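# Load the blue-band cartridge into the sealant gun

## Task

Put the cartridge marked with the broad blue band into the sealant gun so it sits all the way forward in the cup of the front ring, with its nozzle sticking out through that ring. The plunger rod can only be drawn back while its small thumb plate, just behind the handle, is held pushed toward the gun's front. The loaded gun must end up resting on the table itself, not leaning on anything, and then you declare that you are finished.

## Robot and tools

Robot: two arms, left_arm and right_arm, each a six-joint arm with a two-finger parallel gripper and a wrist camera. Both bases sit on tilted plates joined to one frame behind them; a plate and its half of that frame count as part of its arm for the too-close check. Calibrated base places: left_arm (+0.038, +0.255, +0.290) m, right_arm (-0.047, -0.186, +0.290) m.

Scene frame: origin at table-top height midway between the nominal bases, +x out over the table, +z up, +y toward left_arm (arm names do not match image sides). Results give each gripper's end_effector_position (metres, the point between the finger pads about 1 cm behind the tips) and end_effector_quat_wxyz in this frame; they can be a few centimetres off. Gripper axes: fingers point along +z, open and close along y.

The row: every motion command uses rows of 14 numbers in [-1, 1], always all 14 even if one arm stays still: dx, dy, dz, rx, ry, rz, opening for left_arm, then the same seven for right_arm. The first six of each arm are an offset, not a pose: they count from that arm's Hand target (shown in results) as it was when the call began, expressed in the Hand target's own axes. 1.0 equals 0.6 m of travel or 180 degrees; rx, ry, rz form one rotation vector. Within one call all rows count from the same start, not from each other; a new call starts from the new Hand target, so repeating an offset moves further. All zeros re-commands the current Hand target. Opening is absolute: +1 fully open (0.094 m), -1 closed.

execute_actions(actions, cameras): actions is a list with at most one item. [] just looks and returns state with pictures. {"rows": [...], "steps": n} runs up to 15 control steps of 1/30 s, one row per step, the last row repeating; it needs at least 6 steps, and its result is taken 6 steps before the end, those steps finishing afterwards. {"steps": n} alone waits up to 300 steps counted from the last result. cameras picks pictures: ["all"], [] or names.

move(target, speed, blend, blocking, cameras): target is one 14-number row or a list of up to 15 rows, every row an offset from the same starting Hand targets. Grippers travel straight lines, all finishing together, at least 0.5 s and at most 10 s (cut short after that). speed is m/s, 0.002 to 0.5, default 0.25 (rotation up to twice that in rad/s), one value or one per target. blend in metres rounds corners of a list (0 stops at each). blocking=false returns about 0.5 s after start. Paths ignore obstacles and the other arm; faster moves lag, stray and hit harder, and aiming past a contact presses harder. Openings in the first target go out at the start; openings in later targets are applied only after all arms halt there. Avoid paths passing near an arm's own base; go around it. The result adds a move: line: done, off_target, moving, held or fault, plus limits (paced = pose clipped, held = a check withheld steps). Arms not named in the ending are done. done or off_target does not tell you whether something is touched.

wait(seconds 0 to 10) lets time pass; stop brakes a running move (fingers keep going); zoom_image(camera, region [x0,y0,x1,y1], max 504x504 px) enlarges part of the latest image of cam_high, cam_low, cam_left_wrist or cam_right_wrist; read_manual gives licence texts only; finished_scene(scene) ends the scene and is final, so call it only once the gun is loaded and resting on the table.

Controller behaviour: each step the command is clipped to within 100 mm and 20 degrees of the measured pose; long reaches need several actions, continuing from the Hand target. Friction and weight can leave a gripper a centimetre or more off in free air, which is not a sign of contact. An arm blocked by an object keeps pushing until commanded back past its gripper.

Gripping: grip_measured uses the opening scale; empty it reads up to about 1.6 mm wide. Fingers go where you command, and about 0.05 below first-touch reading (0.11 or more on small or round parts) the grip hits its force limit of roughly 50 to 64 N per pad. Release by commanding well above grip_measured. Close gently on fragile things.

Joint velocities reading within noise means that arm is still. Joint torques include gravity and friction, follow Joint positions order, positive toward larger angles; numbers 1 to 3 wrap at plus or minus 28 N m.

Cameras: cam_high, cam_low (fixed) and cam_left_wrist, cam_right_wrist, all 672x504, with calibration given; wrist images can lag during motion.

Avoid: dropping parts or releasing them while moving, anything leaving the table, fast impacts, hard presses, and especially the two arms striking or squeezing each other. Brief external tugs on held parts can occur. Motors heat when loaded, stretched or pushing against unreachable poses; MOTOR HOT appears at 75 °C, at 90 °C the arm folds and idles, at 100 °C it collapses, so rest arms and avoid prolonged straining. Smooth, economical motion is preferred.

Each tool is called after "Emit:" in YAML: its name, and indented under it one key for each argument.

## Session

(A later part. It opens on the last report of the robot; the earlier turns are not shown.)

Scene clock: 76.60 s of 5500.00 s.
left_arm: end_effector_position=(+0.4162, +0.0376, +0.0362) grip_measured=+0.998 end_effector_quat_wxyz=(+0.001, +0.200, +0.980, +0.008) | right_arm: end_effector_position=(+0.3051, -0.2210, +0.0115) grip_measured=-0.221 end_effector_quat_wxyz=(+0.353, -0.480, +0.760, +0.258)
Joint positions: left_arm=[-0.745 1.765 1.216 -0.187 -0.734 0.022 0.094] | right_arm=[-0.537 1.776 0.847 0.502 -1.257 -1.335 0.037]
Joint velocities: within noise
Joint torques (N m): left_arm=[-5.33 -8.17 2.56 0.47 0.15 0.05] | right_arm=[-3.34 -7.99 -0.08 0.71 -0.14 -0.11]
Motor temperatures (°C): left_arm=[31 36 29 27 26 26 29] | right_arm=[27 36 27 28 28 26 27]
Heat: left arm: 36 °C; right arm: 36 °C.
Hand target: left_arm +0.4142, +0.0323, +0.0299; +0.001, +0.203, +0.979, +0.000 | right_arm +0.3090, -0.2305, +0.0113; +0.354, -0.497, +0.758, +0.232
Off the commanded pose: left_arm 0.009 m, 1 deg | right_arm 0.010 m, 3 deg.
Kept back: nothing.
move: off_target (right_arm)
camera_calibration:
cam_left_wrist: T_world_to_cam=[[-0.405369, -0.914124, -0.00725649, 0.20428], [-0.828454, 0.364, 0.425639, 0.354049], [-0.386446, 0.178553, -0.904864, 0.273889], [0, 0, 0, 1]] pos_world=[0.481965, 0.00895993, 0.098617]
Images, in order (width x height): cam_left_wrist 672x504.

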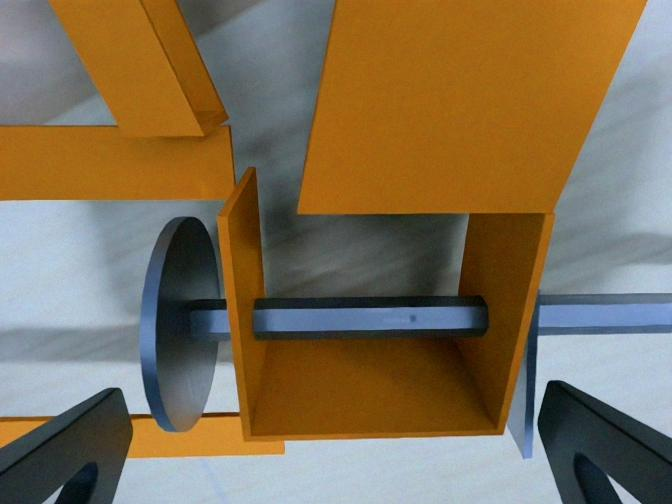

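Emit:
move:
  target: [0,-0.012,0,0,0,0,1,0,0,0,0,0,0,-0.6]
  speed: 0.08
  cameras: ["cam_left_wrist"]

Scene clock: 79.57 s of 5500.00 s.
left_arm: end_effector_position=(+0.4162, +0.0376, +0.0362) grip_measured=+0.998 end_effector_quat_wxyz=(+0.001, +0.200, +0.980, +0.008) | right_arm: end_effector_position=(+0.3051, -0.2211, +0.0112) grip_measured=-0.221 end_effector_quat_wxyz=(+0.353, -0.480, +0.761, +0.257)
Joint positions: left_arm=[-0.745 1.765 1.216 -0.187 -0.734 0.024 0.094] | right_arm=[-0.537 1.776 0.847 0.502 -1.255 -1.335 0.037]
Joint velocities: within noise
Joint torques (N m): left_arm=[-6.53 -6.78 3.26 0.47 0.01 -0.07] | right_arm=[-3.37 -7.98 -0.08 0.71 -0.15 -0.12]
Motor temperatures (°C): left_arm=[31 35 29 27 26 26 29] | right_arm=[27 36 27 28 28 26 27]
Heat: left arm: 35 °C; right arm: 36 °C.
Hand target: left_arm +0.4113, +0.0257, +0.0299; +0.001, +0.203, +0.979, +0.000 | right_arm +0.3090, -0.2305, +0.0113; +0.354, -0.497, +0.758, +0.232
Off the commanded pose: left_arm 0.014 m, 1 deg | right_arm 0.010 m, 3 deg.
Kept back: nothing.
move: off_target (left_arm, right_arm)
camera_calibration:
cam_left_wrist: T_world_to_cam=[[-0.406771, -0.913501, -0.00725419, 0.20484], [-0.827885, 0.365267, 0.425661, 0.353764], [-0.386192, 0.179152, -0.904854, 0.27376], [0, 0, 0, 1]] pos_world=[0.481923, 0.00885864, 0.0986153]
Images, in order (width x height): cam_left_wrist 672x504.

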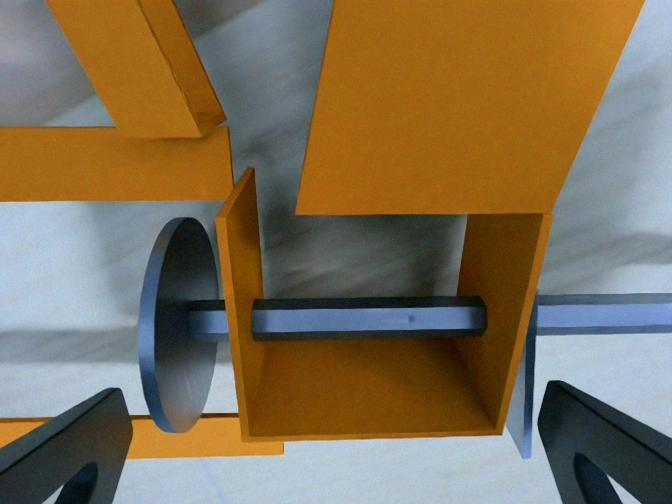

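Emit:
move:
  target: [0.002,-0.005,0.015,0,0,0,1,0,0,0,0,0,0,-0.6]
  speed: 0.08
  cameras: ["cam_left_wrist"]

Scene clock: 80.50 s of 5500.00 s.
left_arm: end_effector_position=(+0.4152, +0.0318, +0.0296) grip_measured=+0.998 end_effector_quat_wxyz=(+0.004, +0.203, +0.979, +0.007) | right_arm: end_effector_position=(+0.3051, -0.2211, +0.0112) grip_measured=-0.221 end_effector_quat_wxyz=(+0.353, -0.480, +0.761, +0.257)
Joint positions: left_arm=[-0.745 1.795 1.226 -0.158 -0.734 0.034 0.094] | right_arm=[-0.537 1.776 0.847 0.502 -1.255 -1.335 0.037]
Joint velocities: within noise
Joint torques (N m): left_arm=[-5.87 -6.98 2.85 0.46 0.11 0.02] | right_arm=[-3.36 -7.99 -0.06 0.71 -0.15 -0.11]
Motor temperatures (°C): left_arm=[31 35 29 27 26 26 29] | right_arm=[27 36 27 28 28 26 27]
Heat: left arm: 35 °C; right arm: 36 °C.
Hand target: left_arm +0.4090, +0.0234, +0.0209; +0.001, +0.203, +0.979, +0.000 | right_arm +0.3090, -0.2305, +0.0113; +0.354, -0.497, +0.758, +0.232
Off the commanded pose: left_arm 0.014 m, 1 deg | right_arm 0.010 m, 3 deg.
Kept back: nothing.
move: off_target (left_arm, right_arm)
camera_calibration:
cam_left_wrist: T_world_to_cam=[[-0.410928, -0.911637, -0.00756931, 0.200718], [-0.82888, 0.370142, 0.419468, 0.358353], [-0.3796, 0.178645, -0.907739, 0.265792], [0, 0, 0, 1]] pos_world=[0.480407, 0.00285854, 0.0924713]
Images, in order (width x height): cam_left_wrist 672x504.

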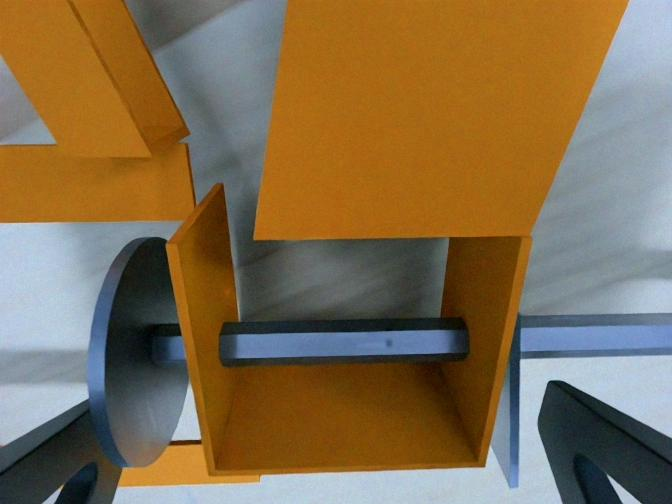

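Emit:
move:
  target: [-0.004,0.001,0.015,0,0,0,1,0,0,0,0,0,0,-0.6]
  speed: 0.08
  cameras: ["cam_left_wrist"]

Scene clock: 81.63 s of 5500.00 s.
left_arm: end_effector_position=(+0.4175, +0.0298, +0.0224) grip_measured=+0.998 end_effector_quat_wxyz=(+0.005, +0.202, +0.979, +0.007) | right_arm: end_effector_position=(+0.3051, -0.2211, +0.0112) grip_measured=-0.221 end_effector_quat_wxyz=(+0.353, -0.480, +0.761, +0.257)
Joint positions: left_arm=[-0.734 1.819 1.246 -0.144 -0.727 0.045 0.094] | right_arm=[-0.537 1.776 0.847 0.502 -1.255 -1.335 0.037]
Joint velocities: within noise
Joint torques (N m): left_arm=[-5.49 -7.06 2.88 0.47 0.15 0.06] | right_arm=[-3.37 -7.99 -0.06 0.71 -0.15 -0.11]
Motor temperatures (°C): left_arm=[31 35 29 27 26 26 29] | right_arm=[27 36 27 28 28 26 27]
Heat: left arm: 35 °C; right arm: 36 °C.
Hand target: left_arm +0.4115, +0.0231, +0.0120; +0.001, +0.203, +0.979, +0.000 | right_arm +0.3090, -0.2305, +0.0113; +0.354, -0.497, +0.758, +0.232
Off the commanded pose: left_arm 0.014 m, 1 deg | right_arm 0.010 m, 3 deg.
Kept back: nothing.
move: off_target (left_arm, right_arm)
camera_calibration:
cam_left_wrist: T_world_to_cam=[[-0.410551, -0.911802, -0.00801503, 0.199706], [-0.829815, 0.369963, 0.417774, 0.364463], [-0.377962, 0.178169, -0.908516, 0.259783], [0, 0, 0, 1]] pos_world=[0.482615, 0.000969505, 0.0853546]
Images, in order (width x height): cam_left_wrist 672x504.

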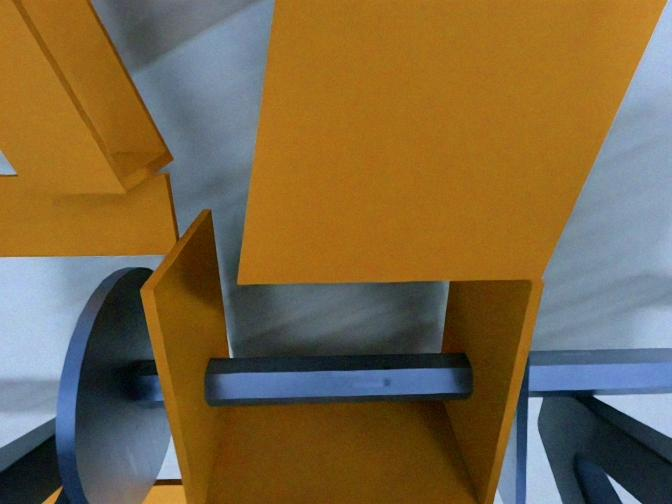

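Emit:
move:
  target: [0,0,0,0,0,0,0.55,0,0,0,0,0,0,-0.6]
  speed: 0.08
  cameras: ["cam_left_wrist"]

Emit:
move:
  target: [0,0,0,0,0,0,0.1,0.0236,0,-0.0281,0,0,0,-0.6]
  speed: 0.05

Scene clock: 82.67 s of 5500.00 s.
left_arm: end_effector_position=(+0.4182, +0.0321, +0.0218) grip_measured=+0.555 end_effector_quat_wxyz=(+0.005, +0.203, +0.979, +0.012) | right_arm: end_effector_position=(+0.3050, -0.2216, +0.0110) grip_measured=-0.221 end_effector_quat_wxyz=(+0.352, -0.480, +0.761, +0.256)
Joint positions: left_arm=[-0.732 1.819 1.246 -0.144 -0.734 0.048 0.073] | right_arm=[-0.538 1.776 0.847 0.502 -1.254 -1.335 0.037]
Joint velocities: within noise
Joint torques (N m): left_arm=[-5.64 -7.09 2.85 0.47 0.24 0.03] | right_arm=[-3.3 -7.97 -0.06 0.71 -0.16 -0.11]
Motor temperatures (°C): left_arm=[31 35 29 27 26 26 29] | right_arm=[27 36 27 28 28 26 27]
Heat: left arm: 35 °C; right arm: 36 °C.
Hand target: left_arm +0.4115, +0.0231, +0.0119; +0.001, +0.203, +0.979, +0.000 | right_arm +0.3090, -0.2305, +0.0113; +0.354, -0.497, +0.758, +0.232
Off the commanded pose: left_arm 0.015 m, 1 deg | right_arm 0.010 m, 3 deg.
Kept back: nothing.
move: off_target (left_arm, right_arm)
camera_calibration:
cam_left_wrist: T_world_to_cam=[[-0.412211, -0.910923, -0.0173402, 0.202884], [-0.830117, 0.367665, 0.419199, 0.364572], [-0.375483, 0.187193, -0.907729, 0.257811], [0, 0, 0, 1]] pos_world=[0.483072, 0.00251156, 0.0847127]
Images, in order (width x height): cam_left_wrist 672x504.

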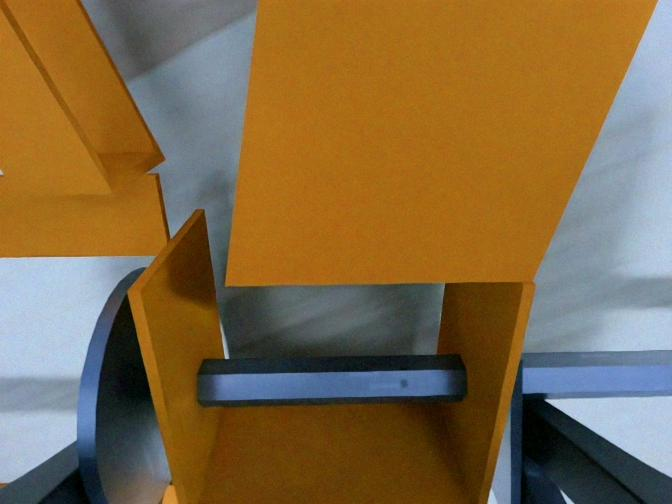

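Scene clock: 83.40 s of 5500.00 s.
left_arm: end_effector_position=(+0.4198, +0.0352, +0.0212) grip_measured=+0.177 end_effector_quat_wxyz=(+0.006, +0.201, +0.979, +0.018) | right_arm: end_effector_position=(+0.3084, -0.2296, +0.0142) grip_measured=-0.221 end_effector_quat_wxyz=(+0.360, -0.488, +0.755, +0.250)
Joint positions: left_arm=[-0.728 1.818 1.247 -0.144 -0.744 0.047 0.055] | right_arm=[-0.56 1.776 0.862 0.492 -1.278 -1.358 0.037]
Joint velocities: within noise
Joint torques (N m): left_arm=[-5.94 -7.08 2.71 0.48 0.34 -0.04] | right_arm=[-6.68 -5.82 0.81 0.28 -0.44 -0.47]
Motor temperatures (°C): left_arm=[31 35 29 27 26 26 29] | right_arm=[27 36 27 28 28 26 27]
Heat: left arm: 35 °C; right arm: 36 °C.
Hand target: left_arm +0.4113, +0.0231, +0.0119; +0.001, +0.203, +0.979, +0.000 | right_arm +0.3002, -0.2508, +0.0113; +0.354, -0.497, +0.758, +0.232
Off the commanded pose: left_arm 0.017 m, 2 deg | right_arm 0.023 m, 2 deg.
Kept back: nothing.
move: off_target (left_arm, right_arm)
camera_calibration:
cam_left_wrist: T_world_to_cam=[[-0.407772, -0.912612, -0.0293515, 0.204824], [-0.833576, 0.358953, 0.419886, 0.366782], [-0.372657, 0.195684, -0.907102, 0.255815], [0, 0, 0, 1]] pos_world=[0.484593, 0.00520847, 0.0840553]
cam_right_wrist: T_world_to_cam=[[0.908538, -0.415426, -0.0444919, -0.375682], [-0.390929, -0.807692, -0.441371, -0.0164566], [0.147421, 0.418396, -0.896221, 0.152166], [0, 0, 0, 1]] pos_world=[0.312456, -0.233026, 0.112396]

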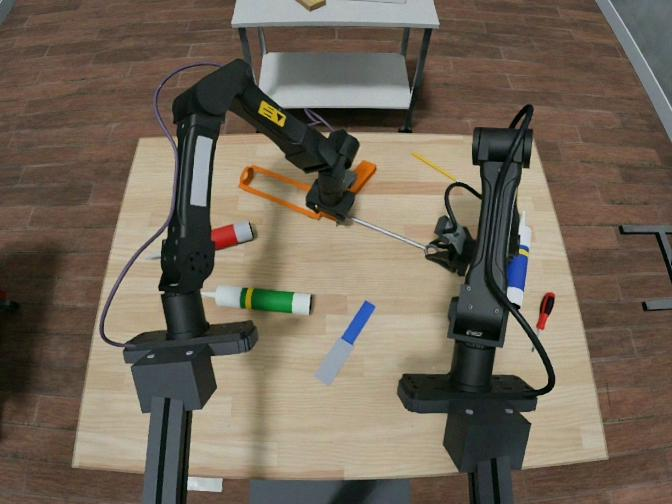

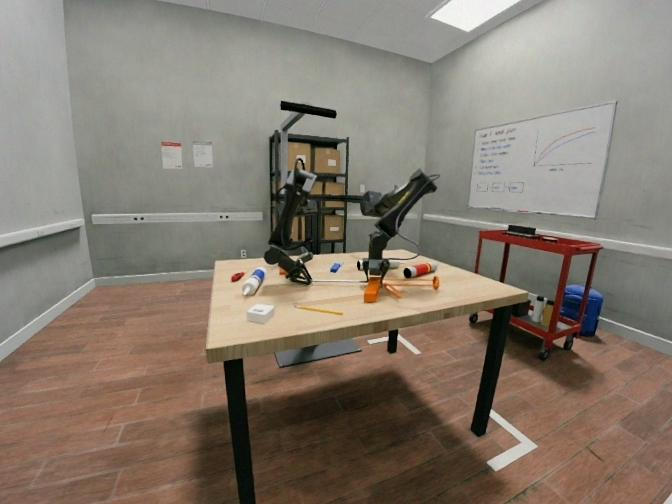

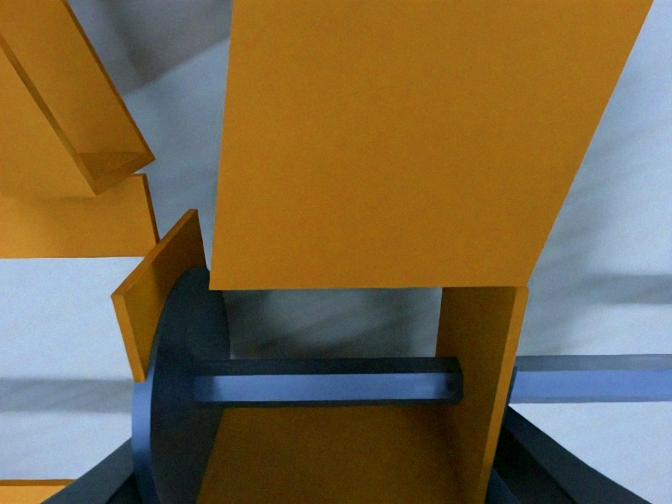

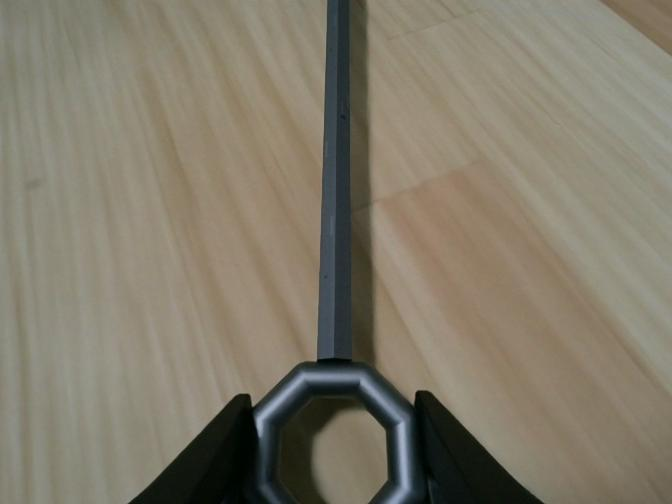

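Emit:
move:
  target: [0,0,0,0,0,0,0.1,-0.0161,0,0.0192,0,0,0,-0.6]
  speed: 0.05
  cameras: []

Emit:
move:
  target: [0,0,0,0,0,0,0.1,0,0,0,0,0,0,0.2]
  speed: 0.05
  cameras: ["cam_right_wrist"]

Scene clock: 85.30 s of 5500.00 s.
left_arm: end_effector_position=(+0.4198, +0.0352, +0.0212) grip_measured=+0.177 end_effector_quat_wxyz=(+0.006, +0.201, +0.979, +0.018) | right_arm: end_effector_position=(+0.3064, -0.2287, +0.0141) grip_measured=-0.221 end_effector_quat_wxyz=(+0.358, -0.486, +0.756, +0.252)
Joint positions: left_arm=[-0.728 1.818 1.247 -0.144 -0.744 0.047 0.055] | right_arm=[-0.56 1.776 0.857 0.488 -1.278 -1.36 0.037]
Joint velocities: within noise
Joint torques (N m): left_arm=[-5.96 -7.08 2.71 0.48 0.33 -0.04] | right_arm=[-3.28 -7.31 -0.08 0.61 -0.1 -0.09]
Motor temperatures (°C): left_arm=[31 35 29 27 26 26 29] | right_arm=[27 36 27 28 28 26 27]
Heat: left arm: 35 °C; right arm: 36 °C.
Hand target: left_arm +0.4113, +0.0231, +0.0119; +0.001, +0.203, +0.979, +0.000 | right_arm +0.3062, -0.2370, +0.0113; +0.354, -0.497, +0.758, +0.232
Off the commanded pose: left_arm 0.018 m, 2 deg | right_arm 0.009 m, 3 deg.
Kept back: nothing.
move: off_target (left_arm, right_arm)
No camera images: "cameras" was empty.

Scene clock: 86.00 s of 5500.00 s.
left_arm: end_effector_position=(+0.4201, +0.0350, +0.0214) grip_measured=+0.177 end_effector_quat_wxyz=(+0.007, +0.202, +0.979, +0.018) | right_arm: end_effector_position=(+0.3061, -0.2311, +0.0114) grip_measured=+0.198 end_effector_quat_wxyz=(+0.352, -0.487, +0.760, +0.246)
Joint positions: left_arm=[-0.729 1.818 1.248 -0.144 -0.744 0.048 0.055] | right_arm=[-0.56 1.776 0.857 0.488 -1.258 -1.36 0.056]
Joint velocities: within noise
Joint torques (N m): left_arm=[-5.93 -7.09 2.67 0.48 0.34 -0.04] | right_arm=[-3.18 -7.25 -0.1 0.63 -0.28 -0.08]
Motor temperatures (°C): left_arm=[31 35 29 27 26 26 29] | right_arm=[27 36 27 28 28 26 27]
Heat: left arm: 35 °C; right arm: 36 °C.
Hand target: left_arm +0.4115, +0.0230, +0.0119; +0.001, +0.203, +0.979, +0.000 | right_arm +0.3062, -0.2369, +0.0113; +0.354, -0.497, +0.758, +0.232
Off the commanded pose: left_arm 0.018 m, 2 deg | right_arm 0.006 m, 2 deg.
Kept back: nothing.
move: off_target (left_arm)
camera_calibration:
cam_right_wrist: T_world_to_cam=[[0.905893, -0.420724, -0.0484721, -0.374762], [-0.400196, -0.812958, -0.423015, -0.0184315], [0.138567, 0.402605, -0.904825, 0.149823], [0, 0, 0, 1]] pos_world=[0.311358, -0.232975, 0.109602]
Images, in order (width x height): cam_right_wrist 672x504.

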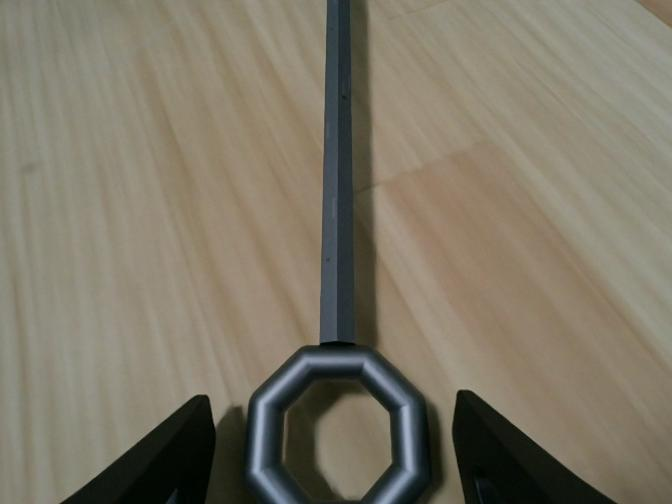

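Emit:
move:
  target: [0,0,0,0,0,0,0.1,-0.1277,0,-0.1072,0,0,0,0.3]
  speed: 0.15
  cameras: ["cam_high"]

Emit:
move:
  target: [0,-0.1667,0,0,0,0,0.1,0,0,0,0,0,0,0.3]
  speed: 0.07

Scene clock: 87.87 s of 5500.00 s.
left_arm: end_effector_position=(+0.4201, +0.0350, +0.0214) grip_measured=+0.177 end_effector_quat_wxyz=(+0.007, +0.202, +0.979, +0.018) | right_arm: end_effector_position=(+0.3002, -0.2379, +0.0973) grip_measured=+0.298 end_effector_quat_wxyz=(+0.334, -0.493, +0.771, +0.227)
Joint positions: left_arm=[-0.729 1.818 1.248 -0.144 -0.744 0.048 0.055] | right_arm=[-0.698 1.401 0.735 0.017 -1.32 -1.591 0.061]
Joint velocities: left_arm=[within noise] | right_arm=[-0.002 -0.002 0.051 -0.242 0.037 -0.154 0]
Joint torques (N m): left_arm=[-5.93 -7.09 2.67 0.47 0.34 -0.04] | right_arm=[-3.43 -8.09 2.35 -0.11 -0.87 -0.16]
Motor temperatures (°C): left_arm=[31 35 29 27 26 26 29] | right_arm=[27 37 27 28 28 26 27]
Heat: left arm: 35 °C; right arm: 37 °C.
Hand target: left_arm +0.4115, +0.0230, +0.0119; +0.001, +0.203, +0.979, +0.000 | right_arm +0.3062, -0.2371, +0.1113; +0.354, -0.496, +0.758, +0.232
Off the commanded pose: left_arm 0.018 m, 2 deg | right_arm 0.015 m, 3 deg.
Kept back: nothing.
move: off_target (left_arm, right_arm)
Images, in order (width x height): cam_high 672x504.

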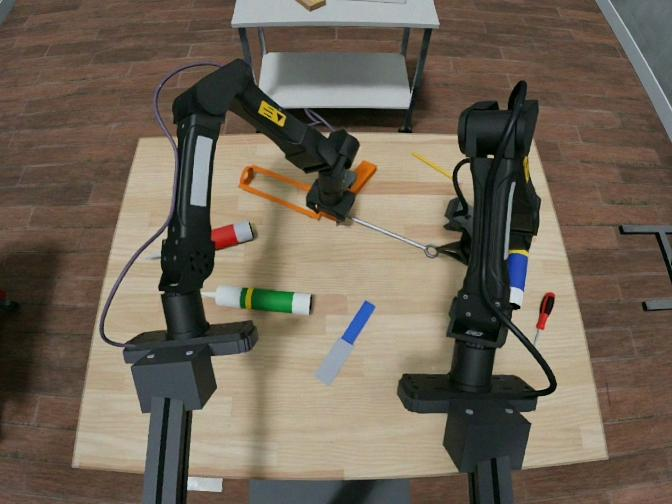

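Scene clock: 89.63 s of 5500.00 s.
left_arm: end_effector_position=(+0.4024, -0.0404, +0.0202) grip_measured=+0.177 end_effector_quat_wxyz=(+0.021, +0.179, +0.983, +0.032) | right_arm: end_effector_position=(+0.2978, -0.2363, +0.0982) grip_measured=+0.298 end_effector_quat_wxyz=(+0.331, -0.494, +0.770, +0.232)
Joint positions: left_arm=[-0.874 2.045 1.447 -0.195 -0.885 -0.124 0.055] | right_arm=[-0.698 1.401 0.748 -0.046 -1.32 -1.637 0.061]
Joint velocities: within noise
Joint torques (N m): left_arm=[-10.43 -4.64 2.58 0.33 0.49 -0.08] | right_arm=[-3.47 -7.86 2.45 -0.16 -0.86 -0.14]
Motor temperatures (°C): left_arm=[32 35 29 27 26 26 29] | right_arm=[27 37 27 28 28 26 27]
Heat: left arm: 35 °C; right arm: 37 °C.
Hand target: left_arm +0.3716, -0.0688, +0.0119; +0.001, +0.203, +0.979, +0.000 | right_arm +0.3062, -0.2371, +0.1113; +0.354, -0.497, +0.758, +0.232
Off the commanded pose: left_arm 0.043 m, 5 deg | right_arm 0.016 m, 3 deg.
Kept back: nothing.
move: off_target (left_arm, right_arm)
camera_calibration:
cam_left_wrist: T_world_to_cam=[[-0.364655, -0.929042, -0.0625174, 0.111358], [-0.862742, 0.311847, 0.398029, 0.390116], [-0.350289, 0.199079, -0.91524, 0.254498], [0, 0, 0, 1]] pos_world=[0.466325, -0.0688661, 0.0846116]
cam_right_wrist: T_world_to_cam=[[0.905316, -0.422057, -0.047658, -0.36549], [-0.408192, -0.833537, -0.372283, 0.00331051], [0.1174, 0.356487, -0.926895, 0.229158], [0, 0, 0, 1]] pos_world=[0.305332, -0.23319, 0.196219]

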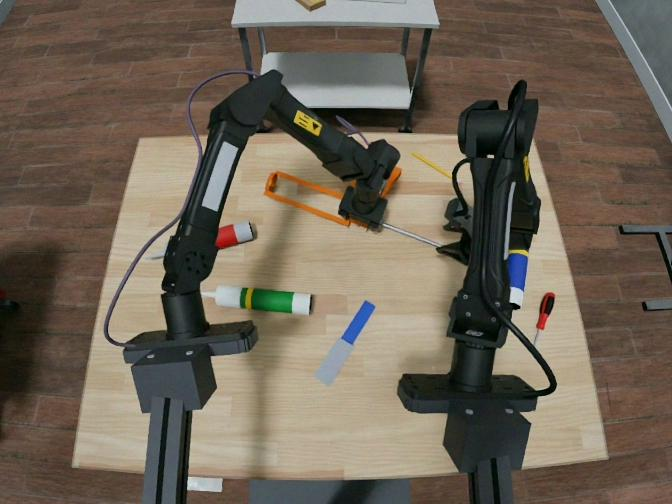

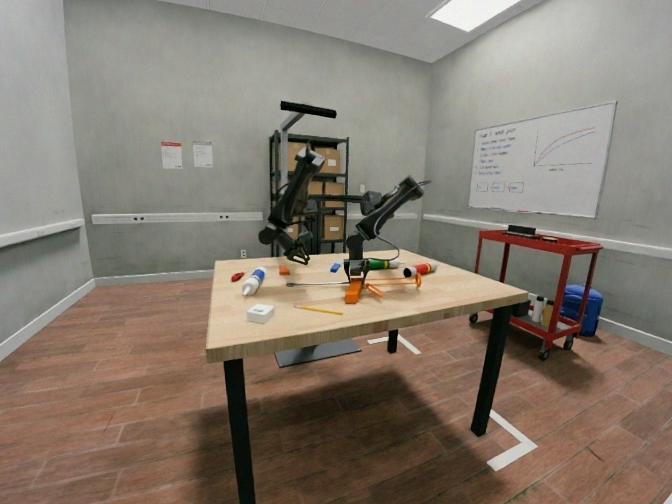

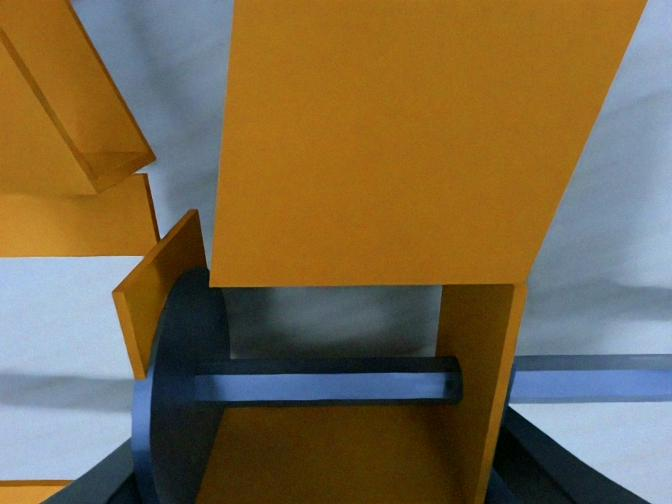

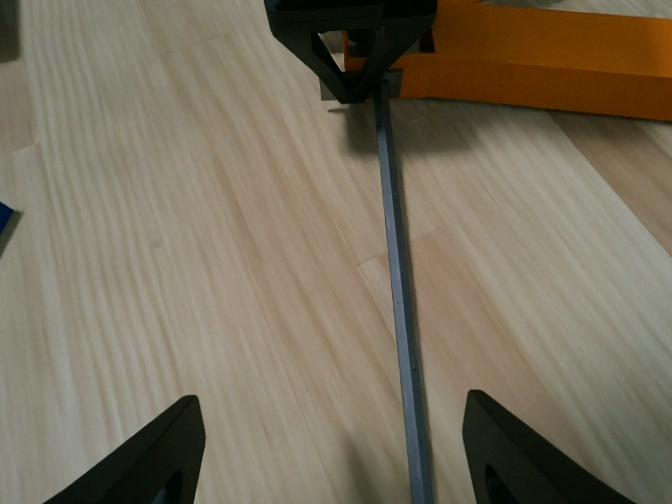

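Emit:
move:
  target: [0,-0.05,0,0,0,0,0.1,0,0,0,0,0,0,0.3]
  speed: 0.07
  cameras: ["cam_high"]

Scene clock: 90.63 s of 5500.00 s.
left_arm: end_effector_position=(+0.3936, -0.0685, +0.0202) grip_measured=+0.177 end_effector_quat_wxyz=(+0.022, +0.175, +0.984, +0.031) | right_arm: end_effector_position=(+0.2975, -0.2361, +0.0982) grip_measured=+0.298 end_effector_quat_wxyz=(+0.331, -0.493, +0.770, +0.233)
Joint positions: left_arm=[-0.919 2.131 1.538 -0.235 -0.915 -0.179 0.055] | right_arm=[-0.698 1.401 0.748 -0.051 -1.32 -1.64 0.061]
Joint velocities: within noise
Joint torques (N m): left_arm=[-11.07 -4.44 2.52 0.33 0.52 -0.06] | right_arm=[-3.48 -7.86 2.48 -0.15 -0.86 -0.15]
Motor temperatures (°C): left_arm=[32 34 29 27 26 26 29] | right_arm=[27 37 27 28 29 26 27]
Heat: left arm: 34 °C; right arm: 37 °C.
Hand target: left_arm +0.3598, -0.0963, +0.0119; +0.001, +0.203, +0.979, +0.000 | right_arm +0.3063, -0.2371, +0.1113; +0.354, -0.497, +0.758, +0.232
Off the commanded pose: left_arm 0.045 m, 5 deg | right_arm 0.016 m, 3 deg.
Kept back: nothing.
move: off_target (left_arm, right_arm)
Images, in order (width x height): cam_high 672x504.

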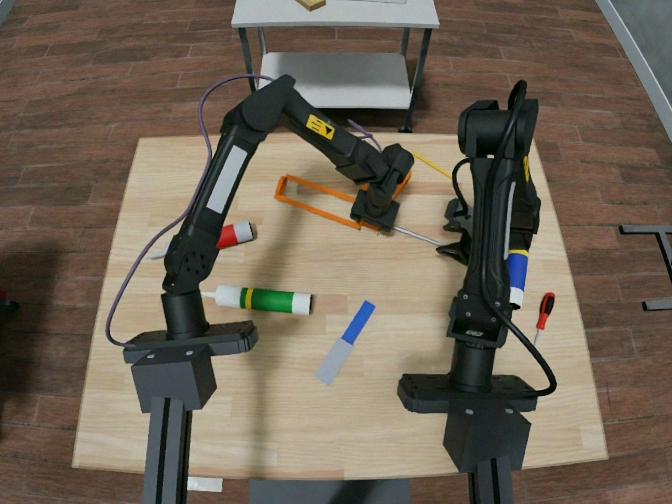

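Emit:
move:
  target: [-0.012,0.05,0,0,0,0,0.1,0,0,0,0,0,0,0.3]
  speed: 0.07
  cameras: []

Emit:
move:
  target: [0,0,0,0,0,0,0.6,0,0,0,0,0,0,0.3]
  speed: 0.07
  cameras: ["cam_left_wrist"]

Scene clock: 91.60 s of 5500.00 s.
left_arm: end_effector_position=(+0.3930, -0.0677, +0.0200) grip_measured=+0.177 end_effector_quat_wxyz=(+0.025, +0.181, +0.983, +0.030) | right_arm: end_effector_position=(+0.2975, -0.2361, +0.0982) grip_measured=+0.298 end_effector_quat_wxyz=(+0.331, -0.493, +0.770, +0.233)
Joint positions: left_arm=[-0.918 2.126 1.523 -0.215 -0.914 -0.159 0.055] | right_arm=[-0.698 1.401 0.748 -0.051 -1.32 -1.64 0.061]
Joint velocities: within noise
Joint torques (N m): left_arm=[-7.38 -9.85 0.69 0.21 0.83 0.2] | right_arm=[-3.47 -7.86 2.5 -0.17 -0.86 -0.15]
Motor temperatures (°C): left_arm=[32 34 29 27 26 26 29] | right_arm=[27 37 27 28 29 26 27]
Heat: left arm: 34 °C; right arm: 37 °C.
Hand target: left_arm +0.3782, -0.0716, +0.0119; +0.001, +0.203, +0.979, +0.000 | right_arm +0.3063, -0.2371, +0.1113; +0.354, -0.497, +0.758, +0.232
Off the commanded pose: left_arm 0.017 m, 5 deg | right_arm 0.016 m, 3 deg.
Kept back: nothing.
move: off_target (left_arm, right_arm)
No camera images: "cameras" was empty.

Scene clock: 92.30 s of 5500.00 s.
left_arm: end_effector_position=(+0.3911, -0.0753, +0.0189) grip_measured=+0.598 end_effector_quat_wxyz=(+0.021, +0.194, +0.981, +0.008) | right_arm: end_effector_position=(+0.2973, -0.2361, +0.0983) grip_measured=+0.298 end_effector_quat_wxyz=(+0.330, -0.493, +0.770, +0.233)
Joint positions: left_arm=[-0.916 2.126 1.521 -0.198 -0.868 -0.121 0.075] | right_arm=[-0.698 1.401 0.748 -0.052 -1.32 -1.64 0.061]
Joint velocities: within noise
Joint torques (N m): left_arm=[-7.46 -9.72 0.77 0.22 0.35 -0.01] | right_arm=[-3.47 -7.83 2.51 -0.16 -0.86 -0.15]
Motor temperatures (°C): left_arm=[33 34 29 27 26 26 29] | right_arm=[27 37 27 28 29 26 27]
Heat: left arm: 34 °C; right arm: 37 °C.
Hand target: left_arm +0.3782, -0.0716, +0.0118; +0.001, +0.203, +0.979, +0.000 | right_arm +0.3063, -0.2371, +0.1113; +0.354, -0.497, +0.758, +0.232
Off the commanded pose: left_arm 0.015 m, 3 deg | right_arm 0.016 m, 3 deg.
Kept back: nothing.
move: off_target (left_arm, right_arm)
camera_calibration:
cam_left_wrist: T_world_to_cam=[[-0.394374, -0.918808, -0.0161565, 0.0862637], [-0.848811, 0.35748, 0.389523, 0.389919], [-0.352121, 0.167331, -0.920875, 0.25467], [0, 0, 0, 1]] pos_world=[0.454662, -0.102743, 0.08403]
Images, in order (width x height): cam_left_wrist 672x504.

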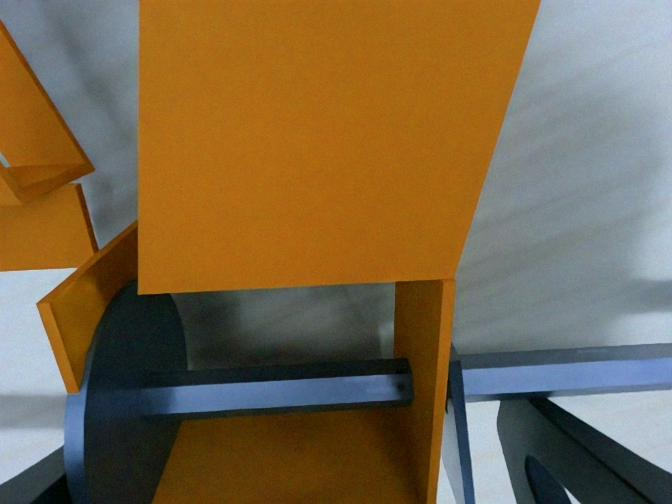

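Emit:
move:
  target: [0,0,-0.2,0,0,0,0.7,0,0,0,0,0,0,0.3]
  speed: 0.12
  cameras: ["cam_left_wrist","cam_high"]

Scene clock: 94.17 s of 5500.00 s.
left_arm: end_effector_position=(+0.3668, -0.0685, +0.1169) grip_measured=+0.698 end_effector_quat_wxyz=(-0.015, +0.214, +0.977, +0.005) | right_arm: end_effector_position=(+0.2973, -0.2361, +0.0983) grip_measured=+0.298 end_effector_quat_wxyz=(+0.330, -0.493, +0.770, +0.233)
Joint positions: left_arm=[-1.103 1.964 1.496 -0.631 -0.94 -0.404 0.08] | right_arm=[-0.698 1.401 0.748 -0.052 -1.32 -1.642 0.061]
Joint velocities: within noise
Joint torques (N m): left_arm=[-10.25 -10.95 3.84 0.11 -0.13 -0.07] | right_arm=[-3.47 -7.84 2.51 -0.16 -0.86 -0.15]
Motor temperatures (°C): left_arm=[33 35 29 27 26 26 29] | right_arm=[27 37 27 28 29 26 27]
Heat: left arm: 35 °C; right arm: 37 °C.
Hand target: left_arm +0.3780, -0.0717, +0.1318; +0.001, +0.203, +0.979, +0.000 | right_arm +0.3063, -0.2371, +0.1113; +0.354, -0.497, +0.758, +0.232
Off the commanded pose: left_arm 0.019 m, 2 deg | right_arm 0.016 m, 3 deg.
Kept back: nothing.
move: off_target (left_arm, right_arm)
camera_calibration:
cam_left_wrist: T_world_to_cam=[[-0.432678, -0.901536, 0.00476112, 0.0972914], [-0.802711, 0.387642, 0.453198, 0.306355], [-0.410419, 0.192267, -0.891397, 0.354876], [0, 0, 0, 1]] pos_world=[0.433659, -0.0992755, 0.177032]
Images, in order (width x height): cam_high 672x504, cam_left_wrist 672x504.

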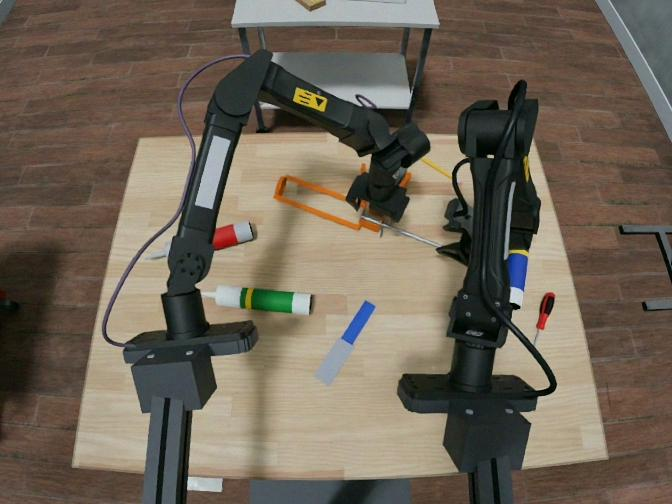

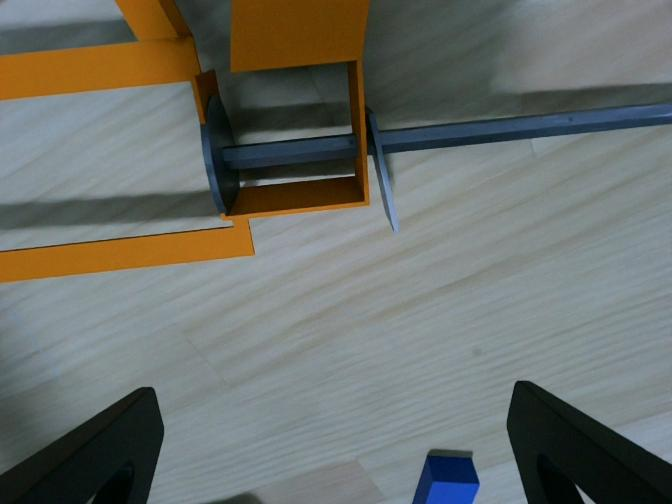

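Emit:
move:
  target: [0.263,0.395,-0.05,0,0,0,0.7,0.1633,-0.1198,-0.3337,0.1946,0.2298,0.4168,0.3]
  speed: 0.3

Scene clock: 98.77 s of 5500.00 s.
left_arm: end_effector_position=(+0.3331, +0.2088, +0.1607) grip_measured=+0.698 end_effector_quat_wxyz=(+0.004, +0.196, +0.981, +0.009) | right_arm: end_effector_position=(+0.2895, -0.4533, +0.1599) grip_measured=+0.298 end_effector_quat_wxyz=(+0.005, +0.107, +0.994, +0.011)
Joint positions: left_arm=[-0.642 0.769 0.567 -0.47 -0.659 0.106 0.08] | right_arm=[-1.159 1.403 1.203 -0.664 -0.861 -0.602 0.061]
Joint velocities: within noise
Joint torques (N m): left_arm=[-0.27 -6.82 2.3 0.18 0.14 0.07] | right_arm=[-5.85 -4.55 5.16 -0.11 0.13 0.09]
Motor temperatures (°C): left_arm=[33 35 29 27 26 26 29] | right_arm=[27 37 28 28 29 26 27]
Heat: left arm: 35 °C; right arm: 37 °C.
Hand target: left_arm +0.3275, +0.2086, +0.1618; +0.001, +0.203, +0.979, +0.000 | right_arm +0.2859, -0.4642, +0.1647; -0.001, +0.122, +0.992, +0.000
Off the commanded pose: left_arm 0.006 m, 1 deg | right_arm 0.013 m, 2 deg.
Kept back: nothing.
move: off_target (right_arm)
camera_calibration:
cam_left_wrist: T_world_to_cam=[[-0.398418, -0.917137, -0.0111277, 0.326943], [-0.834108, 0.357249, 0.420283, 0.174076], [-0.381481, 0.17673, -0.907325, 0.322941], [0, 0, 0, 1]] pos_world=[0.398654, 0.18059, 0.22349]
cam_right_wrist: T_world_to_cam=[[-0.237948, -0.971055, -0.0208284, -0.368713], [-0.879965, 0.206451, 0.42783, 0.322052], [-0.411147, 0.12013, -0.903619, 0.40684], [0, 0, 0, 1]] pos_world=[0.362931, -0.473402, 0.222165]

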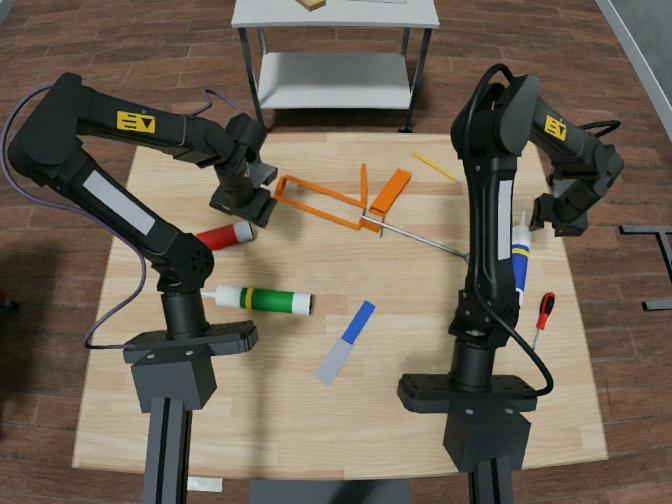

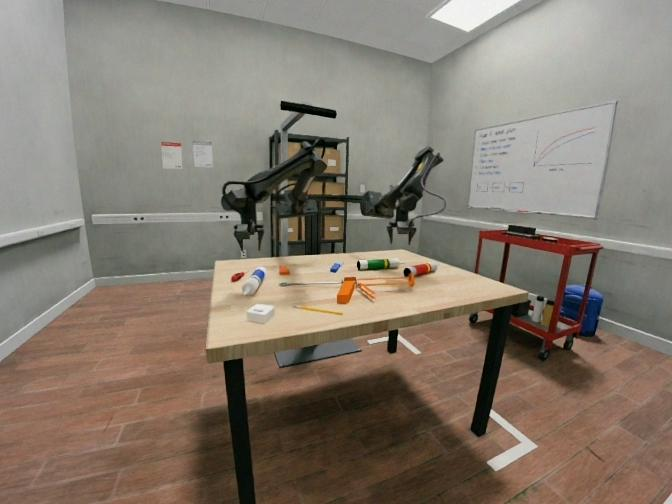

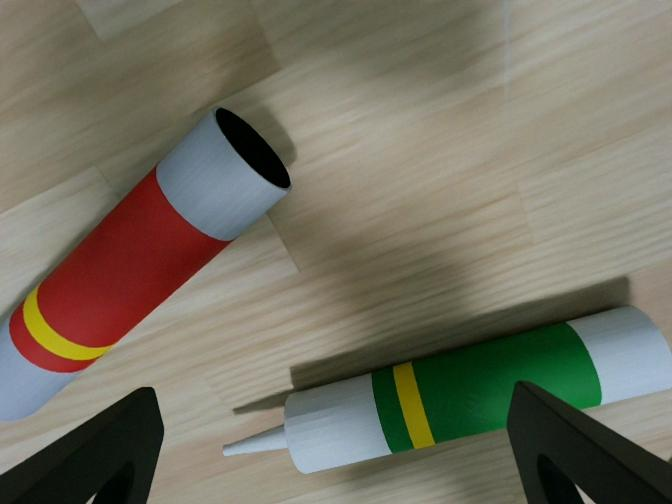

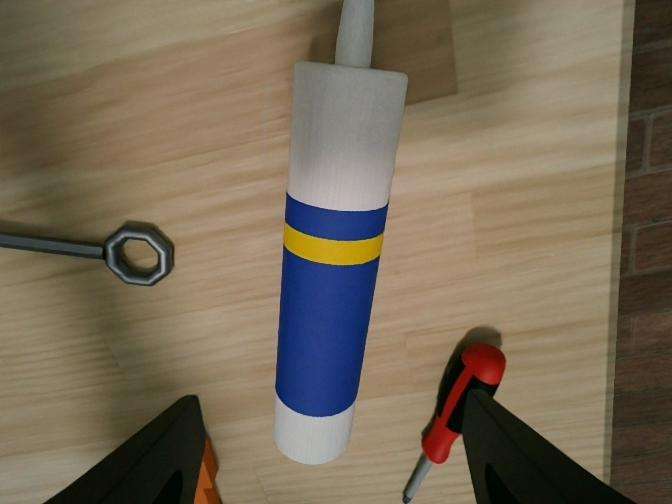

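Emit:
move:
  target: [0,0,0,0,0,0,0.7,0.021,0,0.117,0,0,0,0.4]
  speed: 0.2
  cameras: ["cam_right_wrist","cam_high"]

Emit:
zoom_image:
  camera: "cam_high"
  region: [220, 130, 472, 280]

Scene clock: 101.27 s of 5500.00 s.
left_arm: end_effector_position=(+0.3330, +0.2086, +0.1607) grip_measured=+0.698 end_effector_quat_wxyz=(+0.004, +0.197, +0.980, +0.008) | right_arm: end_effector_position=(+0.2747, -0.4567, +0.0984) grip_measured=+0.398 end_effector_quat_wxyz=(-0.004, +0.119, +0.993, +0.006)
Joint positions: left_arm=[-0.642 0.769 0.567 -0.47 -0.658 0.108 0.08] | right_arm=[-1.029 1.508 1.116 -0.383 -0.754 -0.449 0.066]
Joint velocities: within noise
Joint torques (N m): left_arm=[-0.27 -6.82 2.3 0.2 0.15 0.06] | right_arm=[-3.75 -5.64 2.44 0.43 0.13 0.08]
Motor temperatures (°C): left_arm=[32 35 29 27 26 26 29] | right_arm=[27 37 28 28 29 26 27]
Heat: left arm: 35 °C; right arm: 37 °C.
Hand target: left_arm +0.3275, +0.2086, +0.1618; +0.001, +0.203, +0.979, +0.000 | right_arm +0.2736, -0.4610, +0.0945; -0.001, +0.122, +0.992, +0.000
Off the commanded pose: left_arm 0.006 m, 1 deg | right_arm 0.006 m, 1 deg.
Kept back: nothing.
move: done
camera_calibration:
cam_right_wrist: T_world_to_cam=[[-0.260943, -0.965322, -0.00784868, -0.369237], [-0.866816, 0.230721, 0.442038, 0.342128], [-0.424899, 0.12215, -0.896962, 0.349627], [0, 0, 0, 1]] pos_world=[0.348769, -0.478076, 0.15947]
Images, in order (width x height): cam_high 672x504, cam_right_wrist 672x504.

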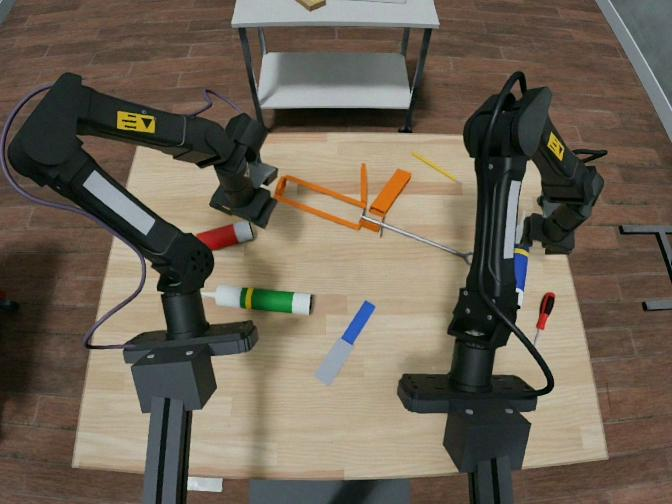

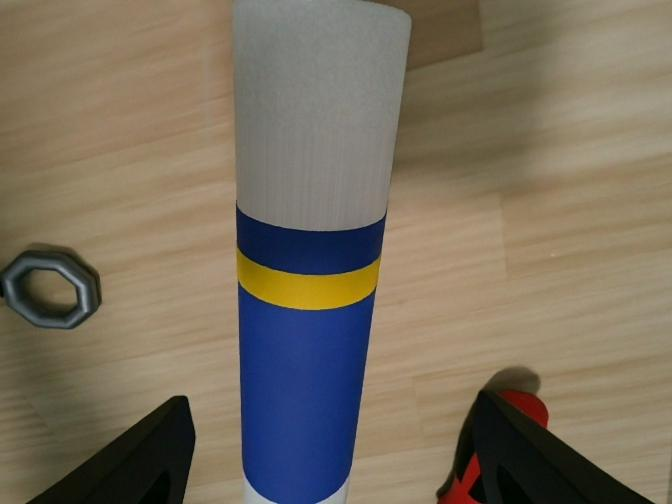

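Scaled by 2.000 from the camera's 672x504 image, which has a finer 960x720 frame.

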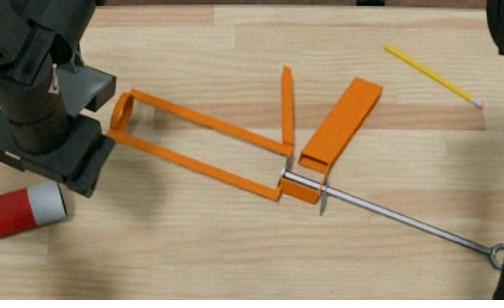

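Emit:
move:
  target: [0,0,0,0,0,0,0.7,0.0333,0.0158,0.089,0,0,0.02,0.5]
  speed: 0.15
  cameras: ["cam_right_wrist"]

Scene clock: 103.40 s of 5500.00 s.
left_arm: end_effector_position=(+0.3327, +0.2087, +0.1607) grip_measured=+0.698 end_effector_quat_wxyz=(+0.004, +0.197, +0.980, +0.008) | right_arm: end_effector_position=(+0.2582, -0.4434, +0.0454) grip_measured=+0.498 end_effector_quat_wxyz=(-0.004, +0.149, +0.989, +0.006)
Joint positions: left_arm=[-0.642 0.769 0.567 -0.471 -0.658 0.108 0.08] | right_arm=[-0.915 1.599 1.019 -0.129 -0.669 -0.288 0.07]
Joint velocities: within noise
Joint torques (N m): left_arm=[-0.28 -6.82 2.3 0.2 0.15 0.05] | right_arm=[-3.71 -5.74 1.76 0.44 0.13 0.1]
Motor temperatures (°C): left_arm=[32 35 29 27 26 26 29] | right_arm=[27 37 28 28 29 26 27]
Heat: left arm: 35 °C; right arm: 37 °C.
Hand target: left_arm +0.3275, +0.2086, +0.1618; +0.001, +0.203, +0.979, +0.000 | right_arm +0.2565, -0.4471, +0.0411; -0.001, +0.154, +0.988, +0.000
Off the commanded pose: left_arm 0.005 m, 1 deg | right_arm 0.006 m, 1 deg.
Kept back: nothing.
move: done
camera_calibration:
cam_right_wrist: T_world_to_cam=[[-0.317846, -0.948118, -0.00676943, -0.338847], [-0.851168, 0.282185, 0.442589, 0.36693], [-0.417716, 0.146437, -0.896699, 0.302347], [0, 0, 0, 1]] pos_world=[0.330913, -0.469084, 0.106422]
Images, in order (width x height): cam_right_wrist 672x504.

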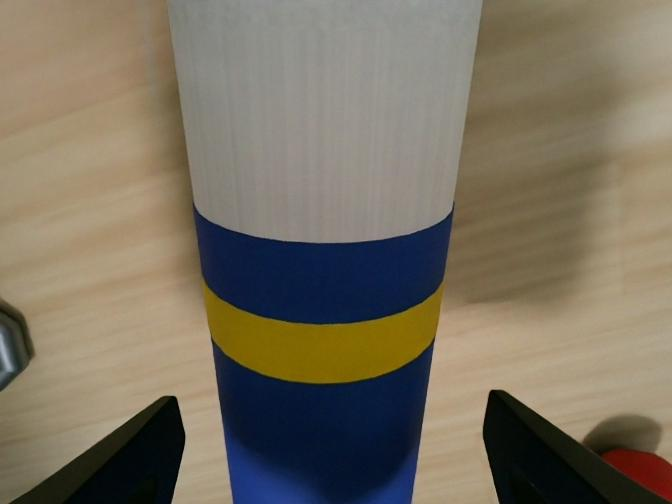

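Emit:
move:
  target: [0,0,0,0,0,0,0.7,0,-0.003,0.025,0,0,0,0.5]
  speed: 0.1
  cameras: ["cam_right_wrist"]

Scene clock: 104.40 s of 5500.00 s.
left_arm: end_effector_position=(+0.3327, +0.2087, +0.1607) grip_measured=+0.698 end_effector_quat_wxyz=(+0.004, +0.197, +0.980, +0.008) | right_arm: end_effector_position=(+0.2521, -0.4422, +0.0306) grip_measured=+0.498 end_effector_quat_wxyz=(-0.009, +0.153, +0.988, +0.008)
Joint positions: left_arm=[-0.642 0.769 0.567 -0.471 -0.658 0.108 0.08] | right_arm=[-0.893 1.644 1.019 -0.086 -0.652 -0.268 0.07]
Joint velocities: within noise
Joint torques (N m): left_arm=[-0.27 -6.82 2.3 0.2 0.15 0.05] | right_arm=[-3.71 -5.61 2.74 0.43 0.16 0.09]
Motor temperatures (°C): left_arm=[32 35 29 27 26 26 29] | right_arm=[27 37 28 28 28 26 27]
Heat: left arm: 35 °C; right arm: 37 °C.
Hand target: left_arm +0.3275, +0.2086, +0.1618; +0.001, +0.203, +0.979, +0.000 | right_arm +0.2559, -0.4488, +0.0262; -0.001, +0.154, +0.988, +0.000
Off the commanded pose: left_arm 0.005 m, 1 deg | right_arm 0.009 m, 1 deg.
Kept back: nothing.
move: done
camera_calibration:
cam_right_wrist: T_world_to_cam=[[-0.326962, -0.94499, -0.00947207, -0.335919], [-0.844452, 0.287647, 0.45184, 0.368467], [-0.424259, 0.155733, -0.892049, 0.291973], [0, 0, 0, 1]] pos_world=[0.325193, -0.468898, 0.0907843]
Images, in order (width x height): cam_right_wrist 672x504.

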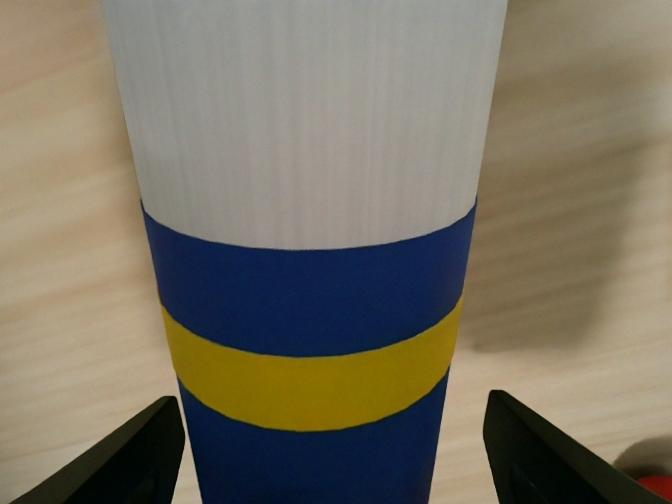

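Emit:
move:
  target: [0,0,0,0,0,0,0.7,0,0,0,0,0,0,-0.1]
  speed: 0.1
  cameras: ["cam_right_wrist"]

Scene clock: 105.53 s of 5500.00 s.
left_arm: end_effector_position=(+0.3327, +0.2087, +0.1607) grip_measured=+0.698 end_effector_quat_wxyz=(+0.004, +0.197, +0.980, +0.008) | right_arm: end_effector_position=(+0.2539, -0.4405, +0.0304) grip_measured=+0.043 end_effector_quat_wxyz=(-0.005, +0.158, +0.987, +0.013)
Joint positions: left_arm=[-0.642 0.769 0.567 -0.471 -0.658 0.108 0.08] | right_arm=[-0.892 1.644 1.019 -0.083 -0.663 -0.255 0.049]
Joint velocities: within noise
Joint torques (N m): left_arm=[-0.27 -6.82 2.3 0.2 0.15 0.06] | right_arm=[-3.81 -5.6 2.74 0.44 0.16 0.08]
Motor temperatures (°C): left_arm=[32 35 29 27 26 26 29] | right_arm=[27 37 28 28 28 26 27]
Heat: left arm: 35 °C; right arm: 37 °C.
Hand target: left_arm +0.3275, +0.2086, +0.1618; +0.001, +0.203, +0.979, +0.000 | right_arm +0.2558, -0.4488, +0.0262; -0.001, +0.154, +0.988, +0.000
Off the commanded pose: left_arm 0.005 m, 1 deg | right_arm 0.010 m, 2 deg.
Kept back: nothing.
move: done
camera_calibration:
cam_right_wrist: T_world_to_cam=[[-0.336351, -0.941522, -0.0201192, -0.329521], [-0.845011, 0.292304, 0.447789, 0.371878], [-0.415722, 0.167615, -0.893913, 0.295393], [0, 0, 0, 1]] pos_world=[0.326208, -0.468465, 0.0909031]
Images, in order (width x height): cam_right_wrist 672x504.

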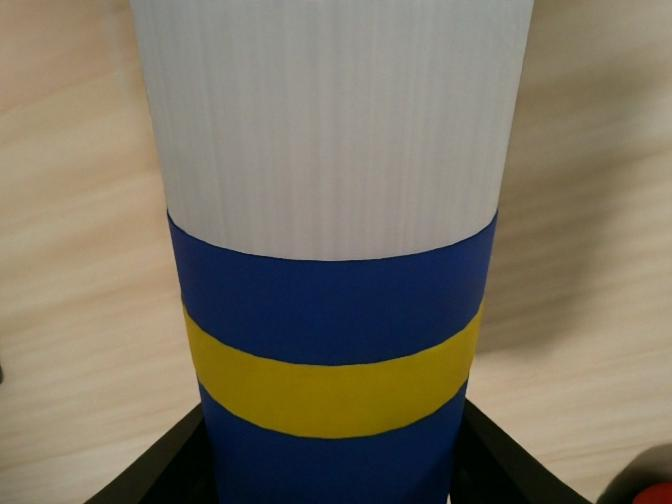

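Emit:
zoom_image:
  camera: "cam_high"
  region: [265, 160, 385, 250]

Emit:
zoom_image:
  camera: "cam_high"
  region: [380, 190, 500, 280]

This scene's latest camera images include none from cam_high. They are from: cam_right_wrist. cam_high's image comes with the result of a call that names it in "cameras".

This scene's latest camera images include none from cam_high. They are from: cam_right_wrist. cam_high's image comes with the result of a call that names it in "cameras".


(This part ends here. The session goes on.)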